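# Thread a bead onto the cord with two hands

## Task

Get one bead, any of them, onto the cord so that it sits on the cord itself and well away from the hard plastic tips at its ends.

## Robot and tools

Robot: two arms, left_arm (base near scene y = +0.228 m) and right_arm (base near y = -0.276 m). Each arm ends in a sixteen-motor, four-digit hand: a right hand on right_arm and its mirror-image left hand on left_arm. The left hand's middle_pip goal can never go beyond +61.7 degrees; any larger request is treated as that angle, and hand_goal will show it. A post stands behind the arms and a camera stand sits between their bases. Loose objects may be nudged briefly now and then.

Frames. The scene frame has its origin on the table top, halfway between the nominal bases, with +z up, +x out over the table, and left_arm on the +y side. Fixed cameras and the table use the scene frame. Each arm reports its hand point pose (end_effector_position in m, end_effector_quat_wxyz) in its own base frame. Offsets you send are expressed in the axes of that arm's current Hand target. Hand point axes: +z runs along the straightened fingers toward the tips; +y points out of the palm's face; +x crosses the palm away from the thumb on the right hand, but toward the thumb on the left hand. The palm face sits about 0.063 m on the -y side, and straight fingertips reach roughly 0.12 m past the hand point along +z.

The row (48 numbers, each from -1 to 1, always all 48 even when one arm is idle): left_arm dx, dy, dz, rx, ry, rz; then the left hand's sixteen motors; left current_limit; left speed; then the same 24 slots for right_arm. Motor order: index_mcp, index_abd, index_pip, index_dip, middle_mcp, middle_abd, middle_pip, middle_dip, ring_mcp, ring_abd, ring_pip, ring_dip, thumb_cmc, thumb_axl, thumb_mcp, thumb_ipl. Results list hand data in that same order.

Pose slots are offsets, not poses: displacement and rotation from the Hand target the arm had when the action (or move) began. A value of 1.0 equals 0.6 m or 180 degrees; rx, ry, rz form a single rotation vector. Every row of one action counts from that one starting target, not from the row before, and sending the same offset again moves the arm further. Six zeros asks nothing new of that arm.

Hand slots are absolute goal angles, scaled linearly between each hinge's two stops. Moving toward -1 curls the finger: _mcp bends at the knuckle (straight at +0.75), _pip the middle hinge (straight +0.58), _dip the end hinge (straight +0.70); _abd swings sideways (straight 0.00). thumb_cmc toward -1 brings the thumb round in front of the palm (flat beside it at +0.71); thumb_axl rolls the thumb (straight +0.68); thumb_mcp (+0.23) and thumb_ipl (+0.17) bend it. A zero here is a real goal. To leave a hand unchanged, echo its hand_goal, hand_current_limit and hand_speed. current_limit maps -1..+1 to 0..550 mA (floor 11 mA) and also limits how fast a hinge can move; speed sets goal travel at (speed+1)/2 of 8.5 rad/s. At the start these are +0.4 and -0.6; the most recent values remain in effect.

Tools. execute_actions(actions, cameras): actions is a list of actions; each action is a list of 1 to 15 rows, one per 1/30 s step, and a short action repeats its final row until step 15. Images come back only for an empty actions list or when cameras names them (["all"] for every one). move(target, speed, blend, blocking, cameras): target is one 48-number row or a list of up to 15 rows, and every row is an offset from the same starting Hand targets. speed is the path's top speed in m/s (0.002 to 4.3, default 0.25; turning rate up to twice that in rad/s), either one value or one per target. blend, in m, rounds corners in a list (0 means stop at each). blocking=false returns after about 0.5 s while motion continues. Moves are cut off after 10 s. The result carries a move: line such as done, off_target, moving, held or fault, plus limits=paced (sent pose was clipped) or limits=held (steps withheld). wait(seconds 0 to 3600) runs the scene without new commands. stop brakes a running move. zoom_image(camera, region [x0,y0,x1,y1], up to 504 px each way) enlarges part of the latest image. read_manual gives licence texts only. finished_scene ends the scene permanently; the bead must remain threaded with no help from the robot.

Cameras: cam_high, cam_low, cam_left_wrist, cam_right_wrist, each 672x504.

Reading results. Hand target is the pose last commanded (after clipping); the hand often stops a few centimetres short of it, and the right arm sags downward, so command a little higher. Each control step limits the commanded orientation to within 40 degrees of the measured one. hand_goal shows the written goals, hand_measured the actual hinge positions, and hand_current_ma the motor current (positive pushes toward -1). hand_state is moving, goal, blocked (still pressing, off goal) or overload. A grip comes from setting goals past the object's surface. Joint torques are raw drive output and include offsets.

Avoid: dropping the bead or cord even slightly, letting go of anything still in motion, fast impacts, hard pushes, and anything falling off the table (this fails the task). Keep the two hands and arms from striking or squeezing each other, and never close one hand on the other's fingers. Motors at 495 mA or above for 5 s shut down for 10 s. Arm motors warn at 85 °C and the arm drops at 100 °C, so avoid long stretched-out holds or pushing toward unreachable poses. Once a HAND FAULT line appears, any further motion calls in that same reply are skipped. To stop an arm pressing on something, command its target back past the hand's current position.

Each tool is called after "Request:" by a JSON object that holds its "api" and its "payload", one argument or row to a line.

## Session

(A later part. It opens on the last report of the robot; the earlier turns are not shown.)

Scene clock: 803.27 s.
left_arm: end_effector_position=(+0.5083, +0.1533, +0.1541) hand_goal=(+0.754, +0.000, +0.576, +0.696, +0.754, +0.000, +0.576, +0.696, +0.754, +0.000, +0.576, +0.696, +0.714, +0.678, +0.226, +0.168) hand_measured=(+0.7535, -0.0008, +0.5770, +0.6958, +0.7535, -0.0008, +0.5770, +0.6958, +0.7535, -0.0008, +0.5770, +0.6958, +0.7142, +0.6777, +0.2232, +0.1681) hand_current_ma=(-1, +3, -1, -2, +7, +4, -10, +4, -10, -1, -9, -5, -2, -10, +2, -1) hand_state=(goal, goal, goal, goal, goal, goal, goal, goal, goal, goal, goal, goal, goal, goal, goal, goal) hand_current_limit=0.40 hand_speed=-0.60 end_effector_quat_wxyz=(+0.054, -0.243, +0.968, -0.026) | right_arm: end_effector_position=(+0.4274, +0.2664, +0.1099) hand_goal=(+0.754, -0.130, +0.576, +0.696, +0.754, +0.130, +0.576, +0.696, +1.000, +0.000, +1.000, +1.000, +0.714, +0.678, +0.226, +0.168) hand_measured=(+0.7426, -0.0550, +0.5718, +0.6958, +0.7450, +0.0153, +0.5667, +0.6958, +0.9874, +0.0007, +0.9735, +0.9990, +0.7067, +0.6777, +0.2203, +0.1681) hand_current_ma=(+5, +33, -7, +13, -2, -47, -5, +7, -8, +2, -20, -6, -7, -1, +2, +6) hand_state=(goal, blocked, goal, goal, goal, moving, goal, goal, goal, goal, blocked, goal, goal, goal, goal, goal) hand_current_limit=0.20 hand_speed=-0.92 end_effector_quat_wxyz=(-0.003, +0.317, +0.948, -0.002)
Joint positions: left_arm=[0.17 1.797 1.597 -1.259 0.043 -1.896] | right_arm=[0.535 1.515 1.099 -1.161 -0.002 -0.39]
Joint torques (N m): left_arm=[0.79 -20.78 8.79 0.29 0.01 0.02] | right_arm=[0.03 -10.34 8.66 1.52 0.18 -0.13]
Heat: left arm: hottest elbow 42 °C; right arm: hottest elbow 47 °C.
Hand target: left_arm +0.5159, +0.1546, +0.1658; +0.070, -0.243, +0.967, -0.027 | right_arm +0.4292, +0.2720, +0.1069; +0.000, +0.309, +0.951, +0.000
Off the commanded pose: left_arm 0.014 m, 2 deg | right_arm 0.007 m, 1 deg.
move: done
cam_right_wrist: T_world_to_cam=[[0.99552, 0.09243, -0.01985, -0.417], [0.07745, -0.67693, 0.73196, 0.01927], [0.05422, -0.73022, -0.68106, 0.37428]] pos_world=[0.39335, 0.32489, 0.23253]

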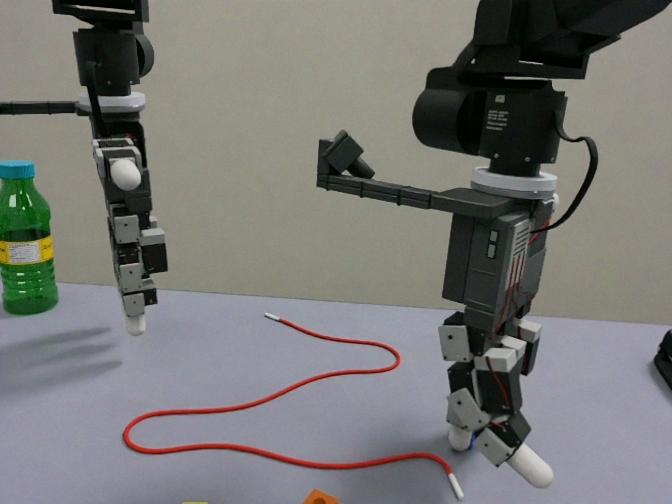

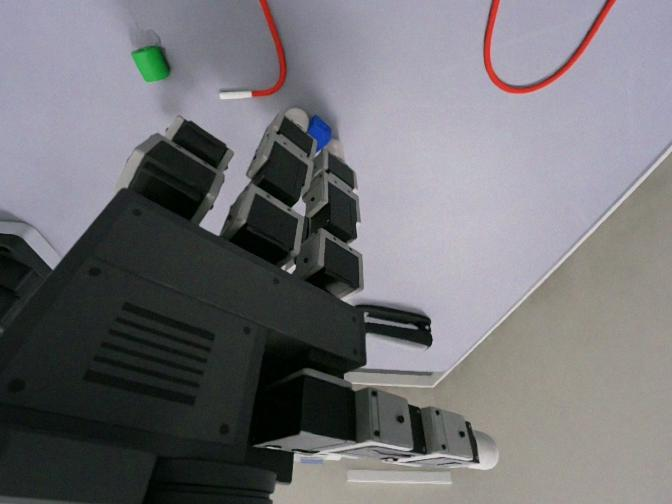

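Request:
{"api": "wait", "payload": {
  "seconds": 1.5,
  "cameras": ["cam_right_wrist"]
}}

Request:
{"api": "zoom_image", "payload": {
  "camera": "cam_right_wrist",
  "region": [230, 20, 400, 190]
}}

Scene clock: 808.07 s.
left_arm: end_effector_position=(+0.5083, +0.1533, +0.1541) hand_goal=(+0.754, +0.000, +0.576, +0.696, +0.754, +0.000, +0.576, +0.696, +0.754, +0.000, +0.576, +0.696, +0.714, +0.678, +0.226, +0.168) hand_measured=(+0.7535, -0.0008, +0.5770, +0.6971, +0.7535, +0.0007, +0.5770, +0.6958, +0.7535, +0.0007, +0.5770, +0.6958, +0.7142, +0.6777, +0.2232, +0.1681) hand_current_ma=(+0, +3, -2, -5, +11, +1, -6, +2, -12, +3, -5, -2, -9, -8, +1, -3) hand_state=(goal, goal, goal, goal, goal, goal, goal, goal, goal, goal, goal, goal, goal, goal, goal, goal) hand_current_limit=0.40 hand_speed=-0.60 end_effector_quat_wxyz=(+0.054, -0.243, +0.968, -0.026) | right_arm: end_effector_position=(+0.4274, +0.2664, +0.1099) hand_goal=(+0.754, -0.130, +0.576, +0.696, +0.754, +0.130, +0.576, +0.696, +1.000, +0.000, +1.000, +1.000, +0.714, +0.678, +0.226, +0.168) hand_measured=(+0.7426, -0.0535, +0.5718, +0.6958, +0.7450, +0.0153, +0.5667, +0.6958, +0.9874, +0.0007, +0.9735, +0.9990, +0.7079, +0.6777, +0.2203, +0.1681) hand_current_ma=(-2, +37, -10, +9, -5, -48, -11, +6, -5, +4, -9, -13, -4, +2, -2, +1) hand_state=(goal, blocked, goal, goal, goal, blocked, goal, goal, goal, goal, blocked, goal, goal, goal, goal, goal) hand_current_limit=0.20 hand_speed=-0.92 end_effector_quat_wxyz=(-0.003, +0.317, +0.948, -0.002)
Joint positions: left_arm=[0.17 1.797 1.597 -1.259 0.043 -1.896] | right_arm=[0.535 1.515 1.099 -1.161 -0.002 -0.39]
Joint torques (N m): left_arm=[0.79 -20.78 8.79 0.29 0.01 0.02] | right_arm=[0.03 -10.34 8.66 1.51 0.18 -0.14]
Heat: left arm: hottest elbow 42 °C; right arm: hottest elbow 47 °C.
Hand target: left_arm +0.5159, +0.1546, +0.1658; +0.070, -0.243, +0.967, -0.027 | right_arm +0.4292, +0.2720, +0.1069; +0.000, +0.309, +0.951, +0.000
Off the commanded pose: left_arm 0.014 m, 2 deg | right_arm 0.007 m, 1 deg.
wait: 1.50 s; at rest from the start
cam_right_wrist: T_world_to_cam=[[0.99552, 0.09243, -0.01985, -0.417], [0.07745, -0.67693, 0.73196, 0.01927], [0.05422, -0.73022, -0.68106, 0.37428]] pos_world=[0.39335, 0.32489, 0.23253]

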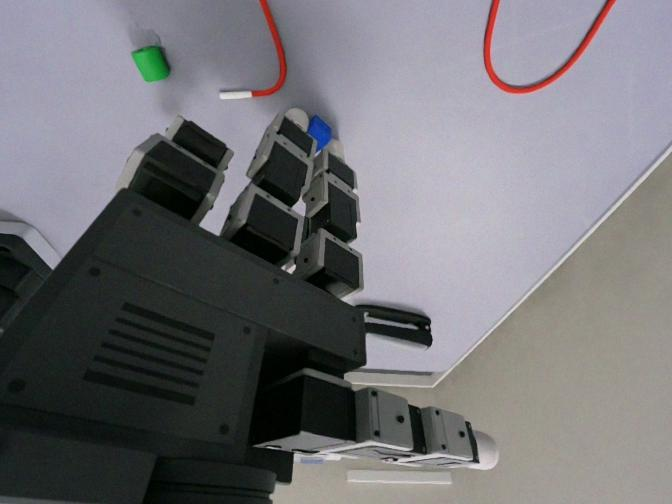

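Scaled by 2.965 from the camera's image (finer frame: 960x720).

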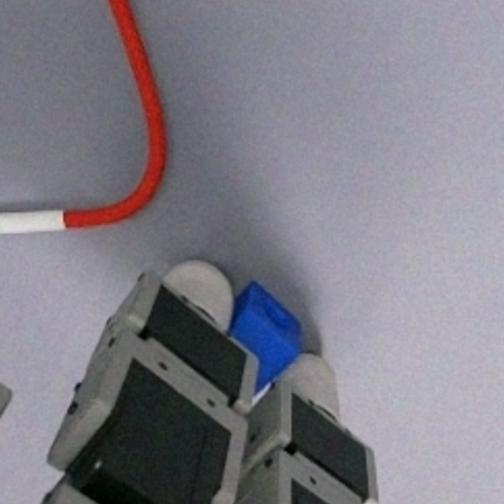

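Request:
{"api": "move", "payload": {
  "target": [
    [0,0,0,0,0,0, 0.754,0,0.576,0.696,0.754,0,0.576,0.696,0.754,0,0.576,0.696,0.714,0.678,0.226,0.168,0.4,-0.6, 0,0,0,0,0,0, 0.754,-0.36,0.576,0.696,0.754,0.32,0.576,0.696,1,0,1,1,0.714,0.678,0.226,0.168,0.2,-0.9]
  ],
  "speed": 0.05,
  "cameras": ["cam_right_wrist"]
}}

Request:
{"api": "zoom_image", "payload": {
  "camera": "cam_right_wrist",
  "region": [230, 20, 400, 190]
}}

Scene clock: 821.43 s.
left_arm: end_effector_position=(+0.5083, +0.1533, +0.1541) hand_goal=(+0.754, +0.000, +0.576, +0.696, +0.754, +0.000, +0.576, +0.696, +0.754, +0.000, +0.576, +0.696, +0.714, +0.678, +0.226, +0.168) hand_measured=(+0.7535, +0.0007, +0.5770, +0.6958, +0.7535, -0.0008, +0.5770, +0.6958, +0.7535, +0.0007, +0.5770, +0.6958, +0.7142, +0.6767, +0.2232, +0.1681) hand_current_ma=(+1, -1, +2, -4, +14, +5, -8, +3, -11, +4, -8, -3, -8, -9, +1, +6) hand_state=(goal, goal, goal, goal, goal, goal, goal, goal, goal, goal, goal, goal, goal, goal, goal, goal) hand_current_limit=0.40 hand_speed=-0.60 end_effector_quat_wxyz=(+0.054, -0.243, +0.968, -0.026) | right_arm: end_effector_position=(+0.4274, +0.2664, +0.1099) hand_goal=(+0.754, -0.360, +0.576, +0.696, +0.754, +0.320, +0.576, +0.696, +1.000, +0.000, +1.000, +1.000, +0.714, +0.678, +0.226, +0.168) hand_measured=(+0.7438, -0.0521, +0.5641, +0.6958, +0.7450, +0.0197, +0.5667, +0.6958, +0.9874, +0.0007, +0.9735, +0.9990, +0.7067, +0.6777, +0.2203, +0.1681) hand_current_ma=(+2, +160, -11, +11, +7, -197, -19, +11, +0, +10, -10, -4, -6, -2, +3, -11) hand_state=(goal, moving, goal, goal, goal, moving, goal, goal, goal, goal, blocked, goal, goal, goal, goal, goal) hand_current_limit=0.20 hand_speed=-0.90 end_effector_quat_wxyz=(-0.003, +0.317, +0.948, -0.002)
Joint positions: left_arm=[0.17 1.797 1.597 -1.259 0.043 -1.896] | right_arm=[0.535 1.515 1.099 -1.161 -0.002 -0.39]
Joint torques (N m): left_arm=[0.79 -20.72 8.79 0.31 0 0.02] | right_arm=[0.09 -10.29 8.65 1.48 0.18 -0.14]
Heat: left arm: hottest elbow 42 °C; right arm: hottest elbow 45 °C.
Hand target: left_arm +0.5159, +0.1546, +0.1658; +0.070, -0.243, +0.967, -0.027 | right_arm +0.4292, +0.2720, +0.1069; +0.000, +0.309, +0.951, +0.000
Off the commanded pose: left_arm 0.014 m, 2 deg | right_arm 0.007 m, 1 deg.
move: done
cam_right_wrist: T_world_to_cam=[[0.99552, 0.09243, -0.01985, -0.417], [0.07745, -0.67693, 0.73196, 0.01927], [0.05422, -0.73022, -0.68106, 0.37428]] pos_world=[0.39335, 0.32489, 0.23253]

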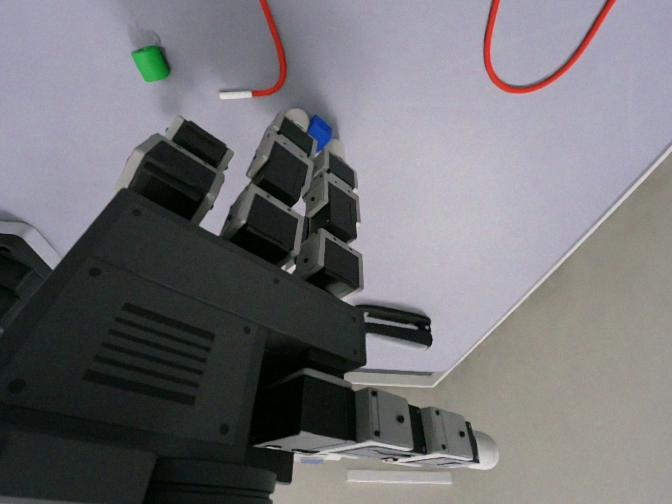

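Scaled by 2.965 from the camera's image (finer frame: 960x720).

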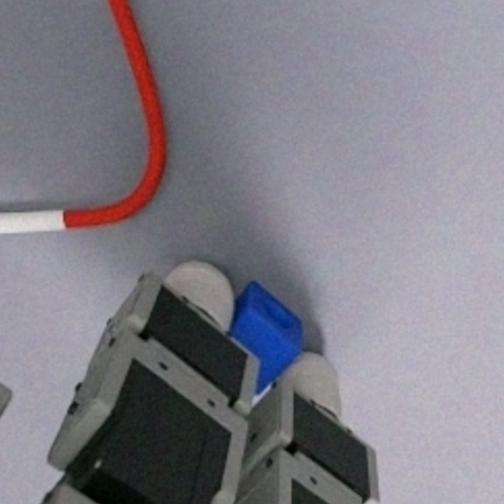

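Request:
{"api": "move", "payload": {
  "target": [
    [0,0,0,0,0,0, 0.754,0,0.576,0.696,0.754,0,0.576,0.696,0.754,0,0.576,0.696,0.714,0.678,0.226,0.168,0.4,-0.6, 0,0,-0.12,0,0,0, 0.754,-0.36,0.576,0.696,0.754,0.32,0.576,0.696,1,0,1,1,0.714,0.678,0.226,0.168,0.2,-0.9]
  ],
  "speed": 0.08,
  "cameras": ["cam_low","cam_right_wrist"]
}}

Request:
{"api": "zoom_image", "payload": {
  "camera": "cam_right_wrist",
  "region": [230, 20, 400, 190]
}}

Request:
{"api": "zoom_image", "payload": {
  "camera": "cam_low",
  "region": [400, 300, 600, 504]
}}

Scene clock: 829.47 s.
left_arm: end_effector_position=(+0.5083, +0.1533, +0.1541) hand_goal=(+0.754, +0.000, +0.576, +0.696, +0.754, +0.000, +0.576, +0.696, +0.754, +0.000, +0.576, +0.696, +0.714, +0.678, +0.226, +0.168) hand_measured=(+0.7523, +0.0007, +0.5770, +0.6971, +0.7535, -0.0008, +0.5770, +0.6958, +0.7535, -0.0008, +0.5770, +0.6958, +0.7142, +0.6777, +0.2232, +0.1681) hand_current_ma=(+4, +0, -1, -4, +12, +7, -7, +2, -7, +2, -4, -2, +3, -3, +3, +0) hand_state=(goal, goal, goal, goal, goal, goal, goal, goal, goal, goal, goal, goal, goal, goal, goal, goal) hand_current_limit=0.40 hand_speed=-0.60 end_effector_quat_wxyz=(+0.054, -0.243, +0.968, -0.026) | right_arm: end_effector_position=(+0.4203, +0.2620, +0.1536) hand_goal=(+0.754, -0.360, +0.576, +0.696, +0.754, +0.320, +0.576, +0.696, +1.000, +0.000, +1.000, +1.000, +0.714, +0.678, +0.226, +0.168) hand_measured=(+0.7390, -0.0535, +0.5641, +0.6830, +0.7450, +0.0183, +0.5757, +0.6958, +0.9874, +0.0007, +0.9735, +0.9977, +0.7067, +0.6777, +0.2203, +0.1681) hand_current_ma=(+3, +189, -3, +4, -5, -189, -16, +7, +2, +11, -10, -9, -20, +2, -9, +4) hand_state=(goal, blocked, goal, goal, goal, blocked, goal, goal, goal, goal, blocked, goal, goal, goal, goal, goal) hand_current_limit=0.20 hand_speed=-0.90 end_effector_quat_wxyz=(-0.015, +0.317, +0.948, -0.016)
Joint positions: left_arm=[0.17 1.797 1.597 -1.259 0.043 -1.896] | right_arm=[0.535 1.474 1.184 -1.325 -0.002 -0.39]
Joint torques (N m): left_arm=[0.79 -20.78 8.79 0.29 0.01 0.02] | right_arm=[0.09 -11.93 12.52 0.03 0.17 -0.13]
Heat: left arm: hottest elbow 43 °C; right arm: hottest elbow 45 °C.
Hand target: left_arm +0.5159, +0.1546, +0.1658; +0.070, -0.243, +0.967, -0.027 | right_arm +0.4291, +0.2720, +0.1788; +0.000, +0.309, +0.951, +0.000
Off the commanded pose: left_arm 0.014 m, 2 deg | right_arm 0.029 m, 3 deg.
move: off_target (right_arm)
cam_right_wrist: T_world_to_cam=[[0.99433, 0.09177, -0.05381, -0.4027], [0.10131, -0.6625, 0.74218, -0.03048], [0.03246, -0.74342, -0.66804, 0.4119]] pos_world=[0.39013, 0.32298, 0.27612]

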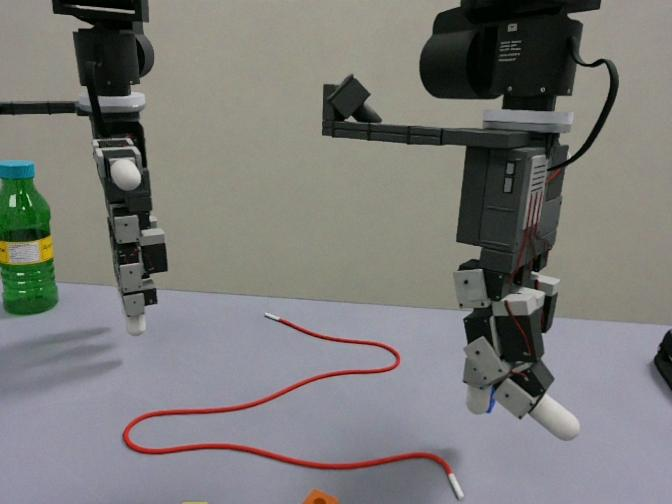

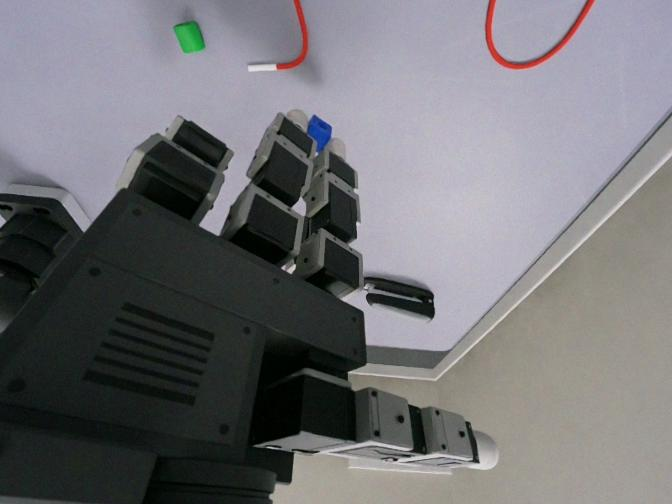

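Scaled by 2.965 from the camera's image (finer frame: 960x720).

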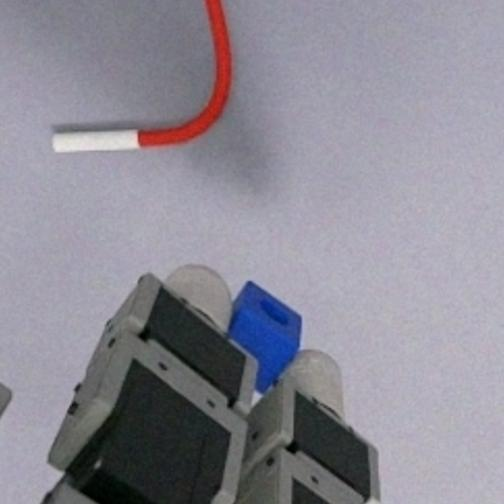

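Scaled by 2.471 from the camera's image (finer frame: 960x720).

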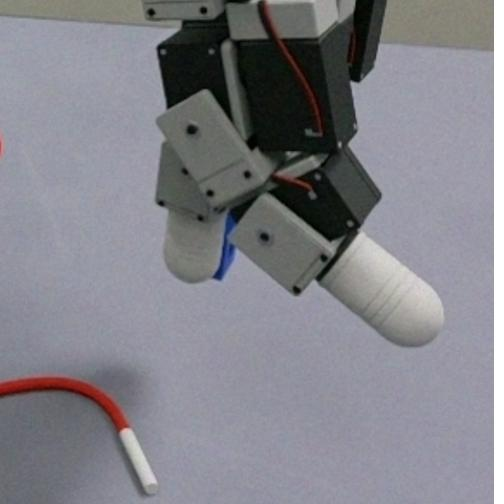

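Request:
{"api": "move", "payload": {
  "target": [
    [0,0,0,0,0,0, 0.754,0,0.576,0.696,0.754,0,0.576,0.696,0.754,0,0.576,0.696,0.714,0.678,0.226,0.168,0.4,-0.6, 0,0,-0.13,0,0,0, 0.754,-0.36,0.576,0.696,0.754,0.32,0.576,0.696,1,0,1,1,0.714,0.678,0.226,0.168,0.2,-0.9],
    [0,0,0,0,0,0, 0.754,0,0.576,0.696,0.754,0,0.576,0.696,0.754,0,0.576,0.696,0.714,0.678,0.226,0.168,0.4,-0.6, -0.2113,-0.5245,-0.177,-0.499,-0.0392,0.0392, 0.754,-0.36,0.576,0.696,0.754,0.32,0.576,0.696,1,0,1,1,0.714,0.678,0.226,0.168,0.2,-0.9]
  ],
  "speed": 0.18,
  "blend": 0.03,
  "cameras": ["all"]
}}

Scene clock: 889.37 s.
left_arm: end_effector_position=(+0.5083, +0.1533, +0.1541) hand_goal=(+0.754, +0.000, +0.576, +0.696, +0.754, +0.000, +0.576, +0.696, +0.754, +0.000, +0.576, +0.696, +0.714, +0.678, +0.226, +0.168) hand_measured=(+0.7535, -0.0008, +0.5770, +0.6958, +0.7535, -0.0008, +0.5770, +0.6958, +0.7535, -0.0008, +0.5757, +0.6958, +0.7142, +0.6767, +0.2232, +0.1672) hand_current_ma=(+5, +4, +2, -3, +10, +2, -6, +6, -8, +0, -8, -9, -1, -4, +5, -4) hand_state=(goal, goal, goal, goal, goal, goal, goal, goal, goal, goal, goal, goal, goal, goal, goal, goal) hand_current_limit=0.40 hand_speed=-0.60 end_effector_quat_wxyz=(+0.054, -0.243, +0.968, -0.026) | right_arm: end_effector_position=(+0.3459, -0.0519, +0.2845) hand_goal=(+0.754, -0.360, +0.576, +0.696, +0.754, +0.320, +0.576, +0.696, +1.000, +0.000, +1.000, +1.000, +0.714, +0.678, +0.226, +0.168) hand_measured=(+0.7752, -0.0550, +0.5782, +0.6856, +0.7884, +0.0183, +0.5782, +0.6958, +0.9995, +0.0007, +0.9735, +0.9990, +0.7393, +0.6777, +0.2203, +0.1681) hand_current_ma=(+13, +187, +2, +0, +22, -184, -12, +9, -5, -1, -15, -6, +9, -5, +11, -9) hand_state=(blocked, blocked, goal, goal, blocked, blocked, goal, goal, goal, goal, blocked, goal, blocked, goal, goal, goal) hand_current_limit=0.20 hand_speed=-0.90 end_effector_quat_wxyz=(+0.248, +0.263, +0.675, +0.643)
Joint positions: left_arm=[0.17 1.797 1.597 -1.259 0.043 -1.896] | right_arm=[-0.674 1.122 0.414 0.068 -1.489 -0.637]
Joint torques (N m): left_arm=[0.79 -20.78 8.77 0.31 0.01 0.02] | right_arm=[-1.49 -3.55 8.09 3.02 -0.81 0]
Heat: left arm: hottest elbow 43 °C; right arm: hottest elbow 48 °C.
Hand target: left_arm +0.5159, +0.1546, +0.1658; +0.070, -0.243, +0.967, -0.027 | right_arm +0.3469, -0.0570, +0.2851; +0.270, +0.270, +0.653, +0.654
Off the commanded pose: left_arm 0.014 m, 2 deg | right_arm 0.005 m, 4 deg.
move: off_target (right_arm)
cam_right_wrist: T_world_to_cam=[[0.57884, -0.46553, 0.66949, -0.38386], [-0.16551, -0.87101, -0.46255, 0.09617], [0.79847, 0.15694, -0.58122, 0.02539]] pos_world=[0.21784, -0.09892, 0.31624]

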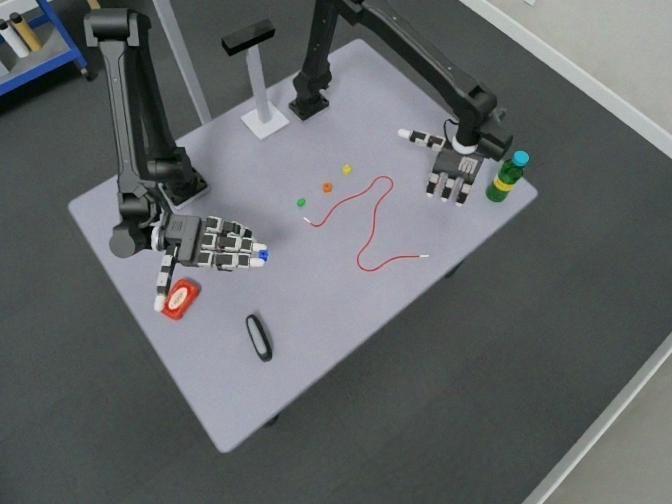

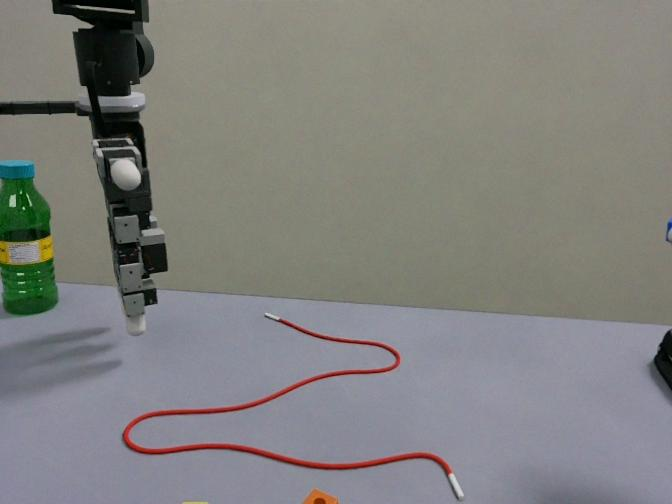

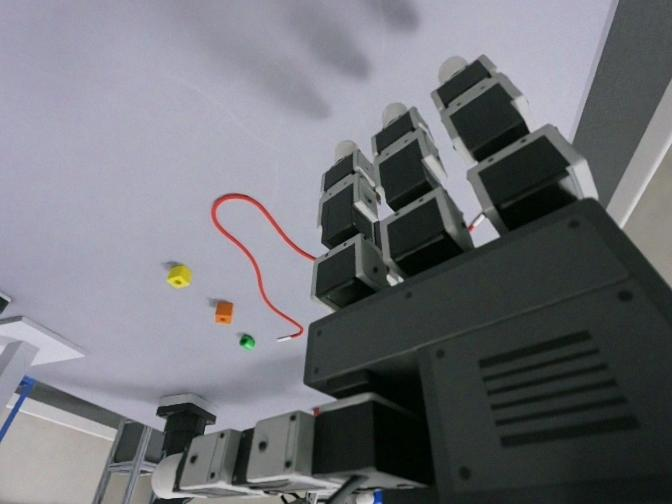

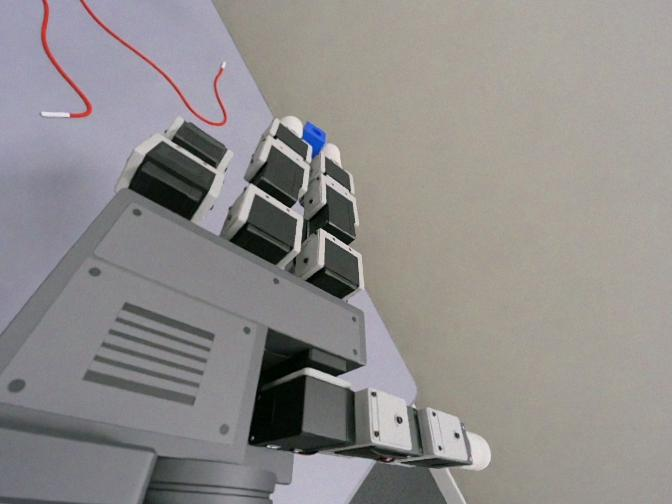

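Request:
{"api": "move", "payload": {
  "target": [
    [0,0,0.0001,0,0,0, 0.273,0,1,1,1,0,-0.08,0.551,1,0,1,1,0.714,0.678,0.226,0.168,0.4,-0.6, 0,0,0,0,0,0, 0.754,-0.36,0.576,0.696,0.754,0.32,0.576,0.696,1,0,1,1,0.714,0.678,0.226,0.168,0.2,-0.9],
    [0,0,0.0001,0,0,0, 0.273,-0.16,1,1,1,0.16,-0.08,0.551,1,0,1,1,0.714,0.678,0.226,0.168,0.0,-0.8, 0,0,0,0,0,0, 0.754,-0.36,0.576,0.696,0.754,0.32,0.576,0.696,1,0,1,1,0.714,0.678,0.226,0.168,0.2,-0.9]
  ],
  "speed": 0.1,
  "cameras": ["cam_low","cam_left_wrist"]
}}

Request:
{"api": "zoom_image", "payload": {
  "camera": "cam_left_wrist",
  "region": [280, 30, 500, 230]
}}

Scene clock: 939.87 s.
left_arm: end_effector_position=(+0.5083, +0.1533, +0.1541) hand_goal=(+0.274, -0.160, +1.000, +1.000, +1.000, +0.160, -0.080, +0.552, +1.000, +0.000, +1.000, +1.000, +0.714, +0.678, +0.226, +0.168) hand_measured=(+0.2783, -0.1019, +0.9696, +1.0000, +0.9935, +0.1560, -0.0800, +0.5518, +0.9898, -0.0008, +0.9760, +0.9990, +0.7142, +0.6767, +0.2232, +0.1672) hand_current_ma=(+3, +30, -20, -1, +7, +3, -12, +5, -8, +4, -18, -3, -4, -7, +2, -2) hand_state=(goal, blocked, blocked, goal, goal, goal, goal, goal, goal, goal, blocked, goal, goal, goal, goal, goal) hand_current_limit=0.00 hand_speed=-0.80 end_effector_quat_wxyz=(+0.054, -0.243, +0.968, -0.026) | right_arm: end_effector_position=(+0.3459, -0.0519, +0.2845) hand_goal=(+0.754, -0.360, +0.576, +0.696, +0.754, +0.320, +0.576, +0.696, +1.000, +0.000, +1.000, +1.000, +0.714, +0.678, +0.226, +0.168) hand_measured=(+0.7752, -0.0535, +0.5782, +0.6856, +0.7884, +0.0183, +0.5782, +0.6958, +0.9995, +0.0007, +0.9735, +0.9990, +0.7406, +0.6777, +0.2203, +0.1681) hand_current_ma=(+20, +188, -6, +4, +26, -192, -11, +13, +6, +11, -7, -11, -5, +5, +0, +2) hand_state=(blocked, blocked, goal, goal, blocked, blocked, goal, goal, goal, goal, blocked, goal, blocked, goal, goal, goal) hand_current_limit=0.20 hand_speed=-0.90 end_effector_quat_wxyz=(+0.248, +0.263, +0.675, +0.643)
Joint positions: left_arm=[0.17 1.797 1.597 -1.259 0.043 -1.896] | right_arm=[-0.674 1.122 0.414 0.068 -1.489 -0.636]
Joint torques (N m): left_arm=[0.85 -20.72 8.76 0.29 0.01 0.02] | right_arm=[-1.49 -3.55 8.27 2.41 -0.81 -0.11]
Heat: left arm: hottest elbow 44 °C; right arm: hottest elbow 45 °C.
Hand target: left_arm +0.5159, +0.1546, +0.1658; +0.070, -0.243, +0.967, -0.027 | right_arm +0.3463, -0.0573, +0.2852; +0.254, +0.265, +0.673, +0.642 (not the last commanded pose)
Off the commanded pose: left_arm 0.014 m, 2 deg | right_arm 0.005 m, 4 deg.
move: off_target (left_arm); target 2's new numbers were sent with left_arm's hand 0.014 m and 2 deg from that target

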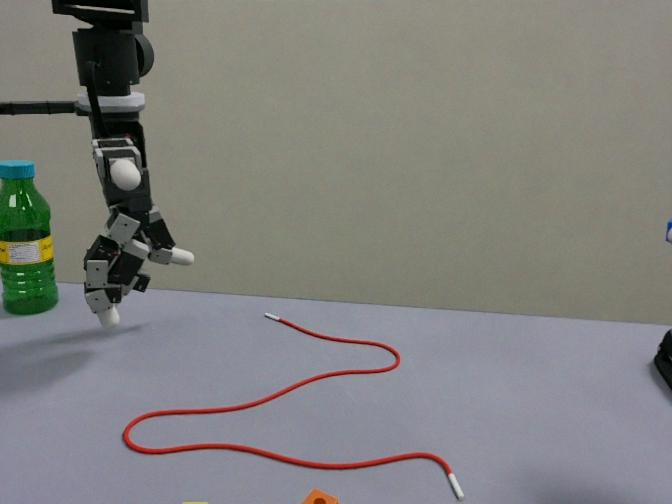

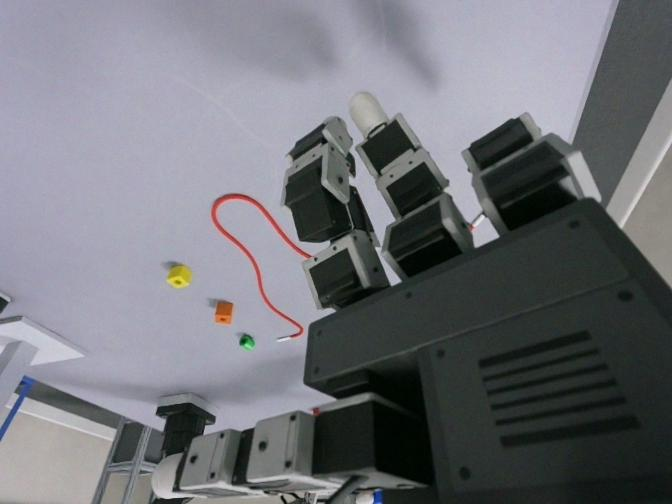

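Scaled by 2.291 from the camera's image (finer frame: 960x720).

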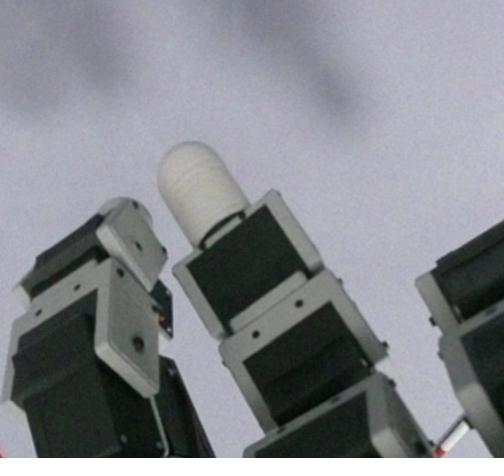

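Request:
{"api": "move", "payload": {
  "target": [
    [0.2183,-0.2158,-0.1332,0,0,0, 0.273,0.05,1,1,1,0,-0.08,0.667,1,0,1,1,0.714,0.678,0.226,0.168,0.4,-0.6, 0,0,0,0,0,0, 0.754,-0.36,0.576,0.696,0.754,0.32,0.576,0.696,1,0,1,1,0.714,0.678,0.226,0.168,0.2,-0.9],
    [0.3772,-0.3768,-0.1557,0.03,0.02,0.5556, 0.273,0.05,1,1,1,0,-0.08,0.667,1,0,1,1,0.714,0.678,0.226,0.168,0.4,-0.6, 0,0,0,0,0,0, 0.754,-0.36,0.576,0.696,0.754,0.32,0.576,0.696,1,0,1,1,0.714,0.678,0.226,0.168,0.2,-0.9],
    [0.5208,-0.5353,-0.1123,-0.0614,-0.0364,-0.9463, 0.273,0.05,1,1,1,0,-0.08,0.667,1,0,1,1,0.714,0.678,0.226,0.168,0.4,-0.6, 0,0,0,0,0,0, 0.754,-0.36,0.576,0.696,0.754,0.32,0.576,0.696,1,0,1,1,0.714,0.678,0.226,0.168,0.2,-0.9]
  ],
  "speed": 0.22,
  "blend": 0.04,
  "cameras": ["all"]
}}

Scene clock: 1066.40 s.
left_arm: end_effector_position=(+0.3736, -0.2656, +0.2072) hand_goal=(+0.274, +0.050, +1.000, +1.000, +1.000, +0.000, -0.080, +0.668, +1.000, +0.000, +1.000, +1.000, +0.714, +0.678, +0.226, +0.168) hand_measured=(+0.2783, +0.0358, +0.9747, +1.0000, +0.9935, +0.0080, -0.0787, +0.6678, +0.9898, -0.0008, +0.9760, +0.9990, +0.7142, +0.6777, +0.2232, +0.1681) hand_current_ma=(+3, -3, -16, -7, +5, +1, -9, +5, -15, +0, -20, -6, -4, -7, +1, +0) hand_state=(goal, goal, blocked, goal, goal, goal, goal, goal, goal, goal, blocked, goal, goal, goal, goal, goal) hand_current_limit=0.40 hand_speed=-0.60 end_effector_quat_wxyz=(-0.007, +0.985, +0.173, -0.010) | right_arm: end_effector_position=(+0.3459, -0.0519, +0.2845) hand_goal=(+0.754, -0.360, +0.576, +0.696, +0.754, +0.320, +0.576, +0.696, +1.000, +0.000, +1.000, +1.000, +0.714, +0.678, +0.226, +0.168) hand_measured=(+0.7752, -0.0550, +0.5782, +0.6856, +0.7884, +0.0197, +0.5782, +0.6958, +1.0000, +0.0007, +0.9735, +0.9990, +0.7393, +0.6777, +0.2212, +0.1681) hand_current_ma=(+20, +198, -4, +3, +27, -186, -1, +2, -4, -2, -13, +2, +2, -5, +12, +4) hand_state=(blocked, blocked, goal, goal, blocked, blocked, goal, goal, goal, goal, blocked, goal, blocked, goal, goal, goal) hand_current_limit=0.20 hand_speed=-0.90 end_effector_quat_wxyz=(+0.248, +0.263, +0.675, +0.643)
Joint positions: left_arm=[-0.537 1.35 1.197 -1.442 0.002 0.687] | right_arm=[-0.674 1.122 0.414 0.068 -1.489 -0.636]
Joint torques (N m): left_arm=[0.38 -10.34 10.55 -0.34 -0.11 0.13] | right_arm=[-1.49 -3.55 8.29 2.4 -0.81 -0.11]
Motor temperatures (°C): left_arm=[22 36 44 23 20 22] | right_arm=[21 22 42 22 25 23]
Heat: left arm: hottest elbow 44 °C; right arm: hottest elbow 42 °C.
Hand target: left_arm +0.3831, -0.2749, +0.2218; +0.000, +0.986, +0.165, +0.000 | right_arm +0.3463, -0.0573, +0.2852; +0.254, +0.265, +0.673, +0.642
Off the commanded pose: left_arm 0.020 m, 2 deg | right_arm 0.005 m, 1 deg.
move: off_target (left_arm)
cam_left_wrist: T_world_to_cam=[[-0.92931, 0.36928, -0.00443, 0.42082], [0.25032, 0.63867, 0.72762, -0.12192], [0.27153, 0.67508, -0.68596, 0.34564]] pos_world=[0.32774, -0.31087, 0.32768]
cam_right_wrist: T_world_to_cam=[[0.57906, -0.46574, 0.66916, -0.38394], [-0.16564, -0.87086, -0.46278, 0.09625], [0.79828, 0.15714, -0.58143, 0.02559]] pos_world=[0.21784, -0.09902, 0.31634]

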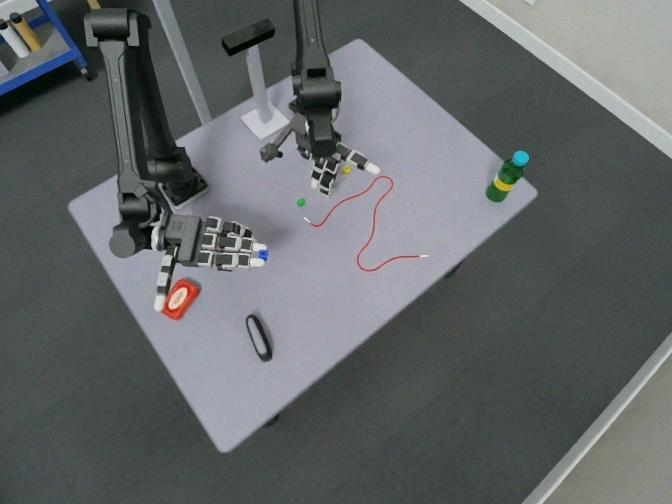

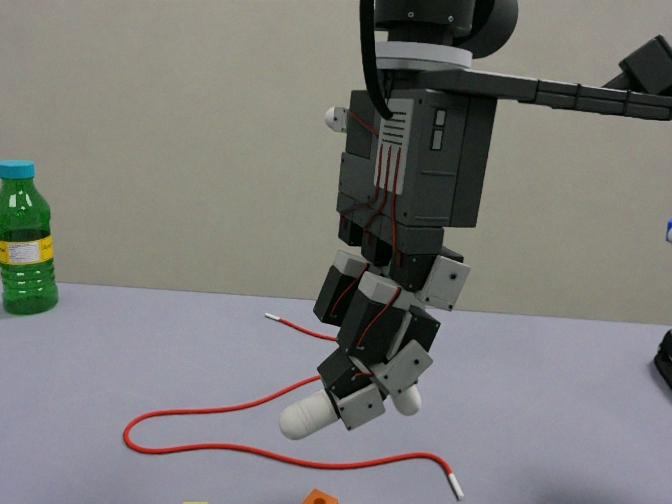

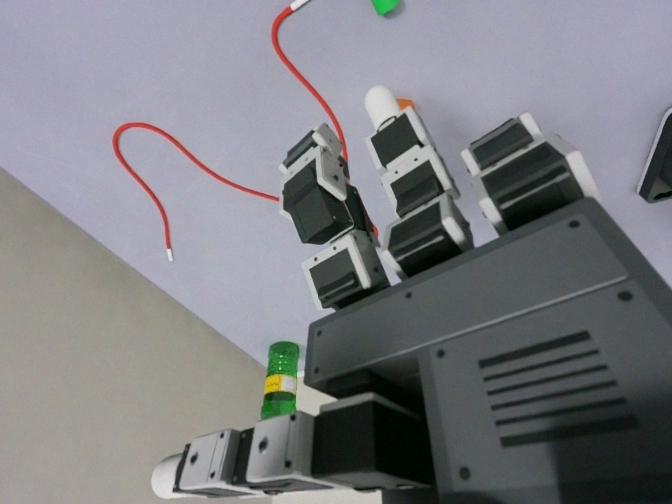

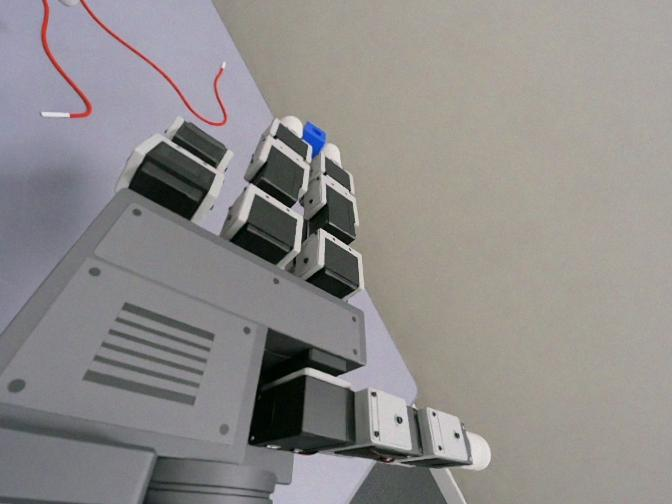

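Request:
{"api": "zoom_image", "payload": {
  "camera": "cam_left_wrist",
  "region": [260, 0, 460, 250]
}}

Request:
{"api": "zoom_image", "payload": {
  "camera": "cam_low",
  "region": [260, 300, 480, 504]
}}

Scaled by 2.016 from the camera's image (finer frame: 960x720).

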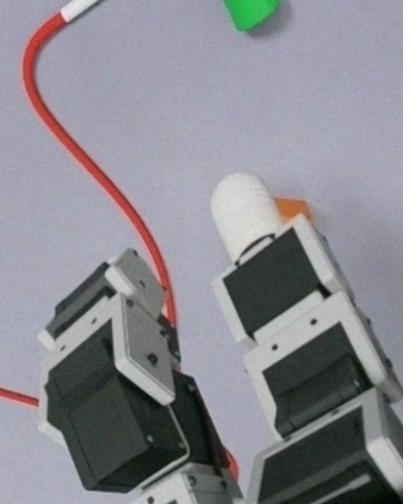

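Scaled by 2.291 from the camera's image (finer frame: 960x720).

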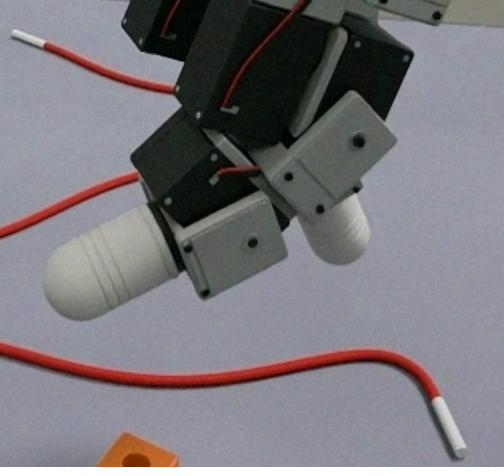

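Request:
{"api": "move", "payload": {
  "target": [
    [0.055,0.0,0,0,0,0, 0.273,0.05,1,1,1,0,-0.08,0.667,1,0,1,1,0.714,0.678,0.226,0.168,0.4,-0.6, 0,0,0,0,0,0, 0.754,-0.36,0.576,0.696,0.754,0.32,0.576,0.696,1,0,1,1,0.714,0.678,0.226,0.168,0.2,-0.9],
    [0.055,0.0,0.083,0,0,0, 0.273,0.05,1,1,1,0,-0.08,0.667,1,0,1,1,0.714,0.678,0.226,0.168,0.4,-0.6, 0,0,0,0,0,0, 0.754,-0.36,0.576,0.696,0.754,0.32,0.576,0.696,1,0,1,1,0.714,0.678,0.226,0.168,0.2,-0.9]
  ],
  "speed": 0.12,
  "cameras": ["cam_low","cam_left_wrist"]
}}

Request:
{"api": "zoom_image", "payload": {
  "camera": "cam_left_wrist",
  "region": [260, 0, 460, 250]
}}

Request:
{"api": "zoom_image", "payload": {
  "camera": "cam_low",
  "region": [260, 300, 480, 504]
}}

Scene clock: 1119.47 s.
left_arm: end_effector_position=(+0.4104, -0.2633, +0.1733) hand_goal=(+0.274, +0.050, +1.000, +1.000, +1.000, +0.000, -0.080, +0.668, +1.000, +0.000, +1.000, +1.000, +0.714, +0.678, +0.226, +0.168) hand_measured=(+0.2783, +0.0358, +0.9747, +0.9990, +0.9935, +0.0065, -0.0800, +0.6678, +0.9898, +0.0007, +0.9760, +1.0000, +0.7142, +0.6777, +0.2232, +0.1681) hand_current_ma=(+1, -2, -16, -5, +6, +1, -10, +3, -14, -2, -18, -1, -5, -8, +0, -4) hand_state=(goal, goal, blocked, goal, goal, goal, goal, goal, goal, goal, blocked, goal, goal, goal, goal, goal) hand_current_limit=0.40 hand_speed=-0.60 end_effector_quat_wxyz=(-0.002, +0.986, +0.168, -0.003) | right_arm: end_effector_position=(+0.3459, -0.0519, +0.2845) hand_goal=(+0.754, -0.360, +0.576, +0.696, +0.754, +0.320, +0.576, +0.696, +1.000, +0.000, +1.000, +1.000, +0.714, +0.678, +0.226, +0.168) hand_measured=(+0.7752, -0.0550, +0.5782, +0.6856, +0.7896, +0.0197, +0.5782, +0.6958, +1.0000, +0.0007, +0.9735, +0.9990, +0.7393, +0.6777, +0.2203, +0.1681) hand_current_ma=(+21, +202, -1, -1, +41, -183, -9, +3, +6, -1, -11, -9, +7, -3, +10, -5) hand_state=(blocked, blocked, goal, goal, blocked, blocked, goal, goal, goal, goal, blocked, goal, blocked, goal, goal, goal) hand_current_limit=0.20 hand_speed=-0.90 end_effector_quat_wxyz=(+0.248, +0.263, +0.675, +0.643)
Joint positions: left_arm=[-0.485 1.439 1.192 -1.331 0 0.749] | right_arm=[-0.674 1.122 0.414 0.068 -1.489 -0.636]
Joint torques (N m): left_arm=[0.97 -12.1 7.04 0.61 -0.05 0.11] | right_arm=[-1.61 -3.55 8.28 2.4 -0.81 -0.11]
Motor temperatures (°C): left_arm=[22 33 51 23 20 22] | right_arm=[21 21 42 22 25 23]
Heat: left arm: hottest elbow 51 °C; right arm: hottest elbow 42 °C.
Hand target: left_arm +0.4142, -0.2643, +0.1720; +0.000, +0.986, +0.165, +0.000 | right_arm +0.3463, -0.0573, +0.2852; +0.254, +0.265, +0.673, +0.642
Off the commanded pose: left_arm 0.004 m, 0 deg | right_arm 0.005 m, 1 deg.
move: done
cam_left_wrist: T_world_to_cam=[[-0.92524, 0.37877, -0.02163, 0.45786], [0.2458, 0.64191, 0.72631, -0.10496], [0.289, 0.6667, -0.68702, 0.30168]] pos_world=[0.36224, -0.30718, 0.2934]

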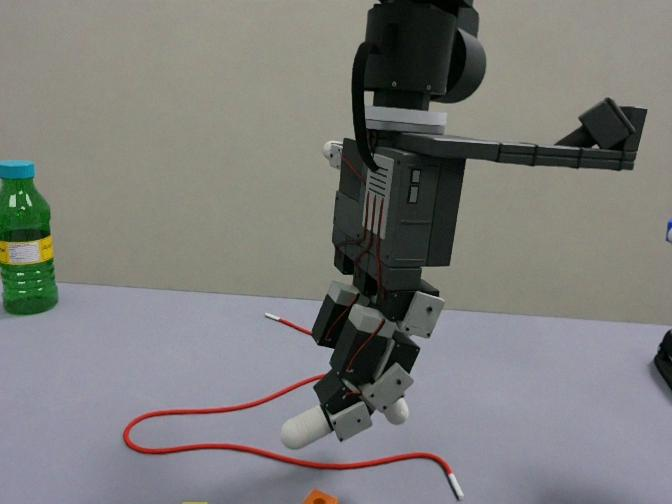

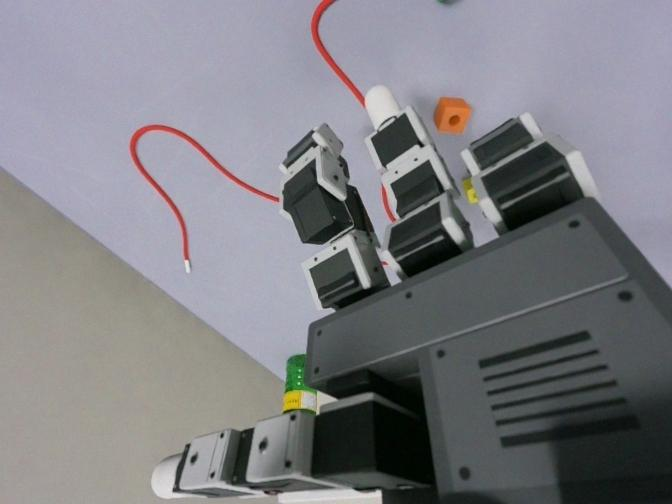

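Scaled by 2.016 from the camera's image (finer frame: 960x720).

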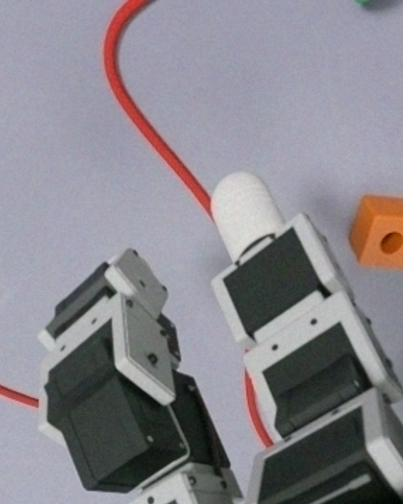

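Scaled by 2.291 from the camera's image (finer frame: 960x720).

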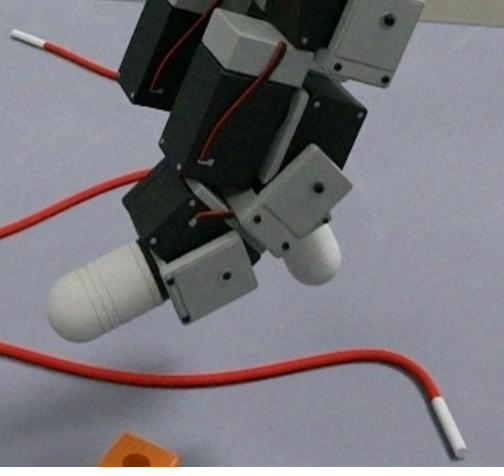

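Request:
{"api": "move", "payload": {
  "target": [
    [-0.003,0.0,0.075,0,0,0, 0.273,0.05,1,1,1,0,-0.08,0.667,1,0,1,1,0.714,0.678,0.226,0.168,0.4,-0.6, 0,0,0,0,0,0, 0.754,-0.36,0.576,0.696,0.754,0.32,0.576,0.696,1,0,1,1,0.714,0.678,0.226,0.168,0.2,-0.9]
  ],
  "speed": 0.08,
  "cameras": ["cam_low","cam_left_wrist"]
}}

Request:
{"api": "zoom_image", "payload": {
  "camera": "cam_left_wrist",
  "region": [260, 0, 460, 250]
}}

Request:
{"api": "zoom_image", "payload": {
  "camera": "cam_low",
  "region": [260, 300, 480, 504]
}}

Scene clock: 1135.57 s.
left_arm: end_effector_position=(+0.4101, -0.2631, +0.1306) hand_goal=(+0.274, +0.050, +1.000, +1.000, +1.000, +0.000, -0.080, +0.668, +1.000, +0.000, +1.000, +1.000, +0.714, +0.678, +0.226, +0.168) hand_measured=(+0.2783, +0.0358, +0.9747, +1.0000, +0.9935, +0.0065, -0.0800, +0.6678, +0.9898, +0.0007, +0.9760, +1.0000, +0.7142, +0.6777, +0.2232, +0.1681) hand_current_ma=(+0, +0, -12, -7, +5, +5, -8, +1, -16, +2, -19, -5, +0, -3, +0, -1) hand_state=(goal, goal, blocked, goal, goal, goal, goal, goal, goal, goal, blocked, goal, goal, goal, goal, goal) hand_current_limit=0.40 hand_speed=-0.60 end_effector_quat_wxyz=(+0.000, +0.986, +0.168, -0.001) | right_arm: end_effector_position=(+0.3459, -0.0519, +0.2845) hand_goal=(+0.754, -0.360, +0.576, +0.696, +0.754, +0.320, +0.576, +0.696, +1.000, +0.000, +1.000, +1.000, +0.714, +0.678, +0.226, +0.168) hand_measured=(+0.7752, -0.0550, +0.5782, +0.6856, +0.7896, +0.0183, +0.5795, +0.6958, +1.0000, +0.0007, +0.9735, +0.9990, +0.7393, +0.6767, +0.2203, +0.1681) hand_current_ma=(+17, +192, -8, +12, +23, -181, -6, -6, +1, +4, -24, -10, +1, -3, -1, -3) hand_state=(blocked, blocked, goal, goal, blocked, blocked, goal, goal, goal, goal, blocked, goal, blocked, goal, goal, goal) hand_current_limit=0.20 hand_speed=-0.90 end_effector_quat_wxyz=(+0.248, +0.263, +0.675, +0.643)
Joint positions: left_arm=[-0.485 1.47 1.106 -1.209 0 0.749] | right_arm=[-0.674 1.122 0.414 0.068 -1.489 -0.636]
Joint torques (N m): left_arm=[0.73 -12.22 6.82 0.61 -0.05 0.08] | right_arm=[-1.55 -3.6 8.28 2.4 -0.81 -0.11]
Heat: left arm: hottest elbow 48 °C; right arm: hottest elbow 42 °C.
Hand target: left_arm +0.4125, -0.2649, +0.1271; +0.000, +0.986, +0.165, +0.000 | right_arm +0.3463, -0.0573, +0.2852; +0.254, +0.265, +0.673, +0.642
Off the commanded pose: left_arm 0.005 m, 0 deg | right_arm 0.005 m, 1 deg.
move: done
cam_left_wrist: T_world_to_cam=[[-0.92515, 0.37865, -0.02696, 0.45717], [0.24231, 0.64373, 0.72588, -0.07205], [0.2922, 0.66501, -0.6873, 0.2706]] pos_world=[0.36134, -0.30668, 0.25061]

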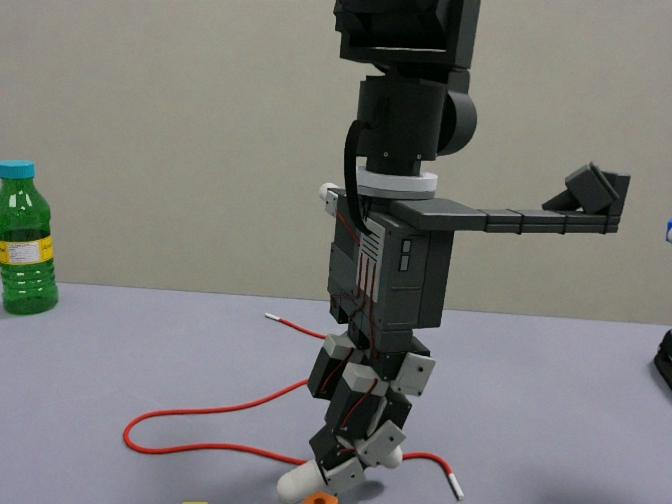

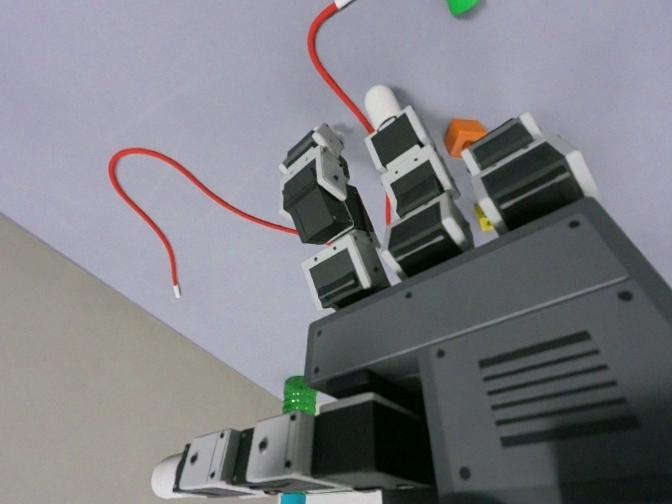

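Scaled by 2.016 from the camera's image (finer frame: 960x720).

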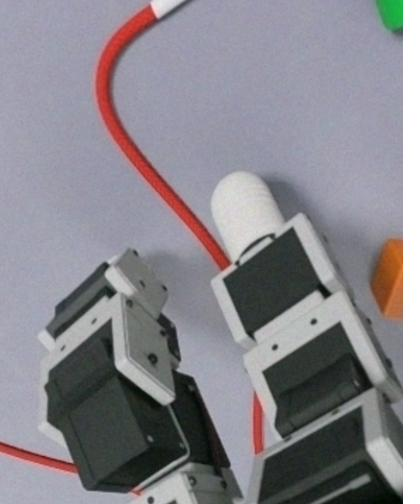

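Scaled by 2.291 from the camera's image (finer frame: 960x720).

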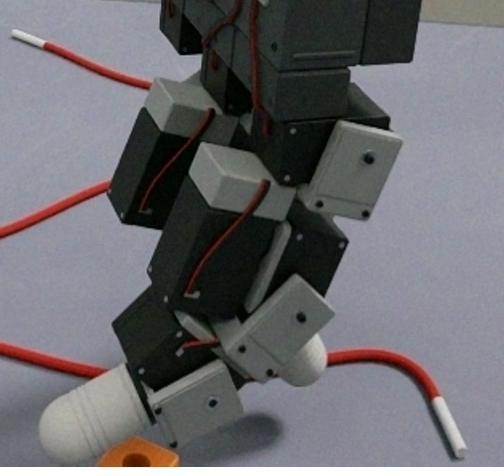

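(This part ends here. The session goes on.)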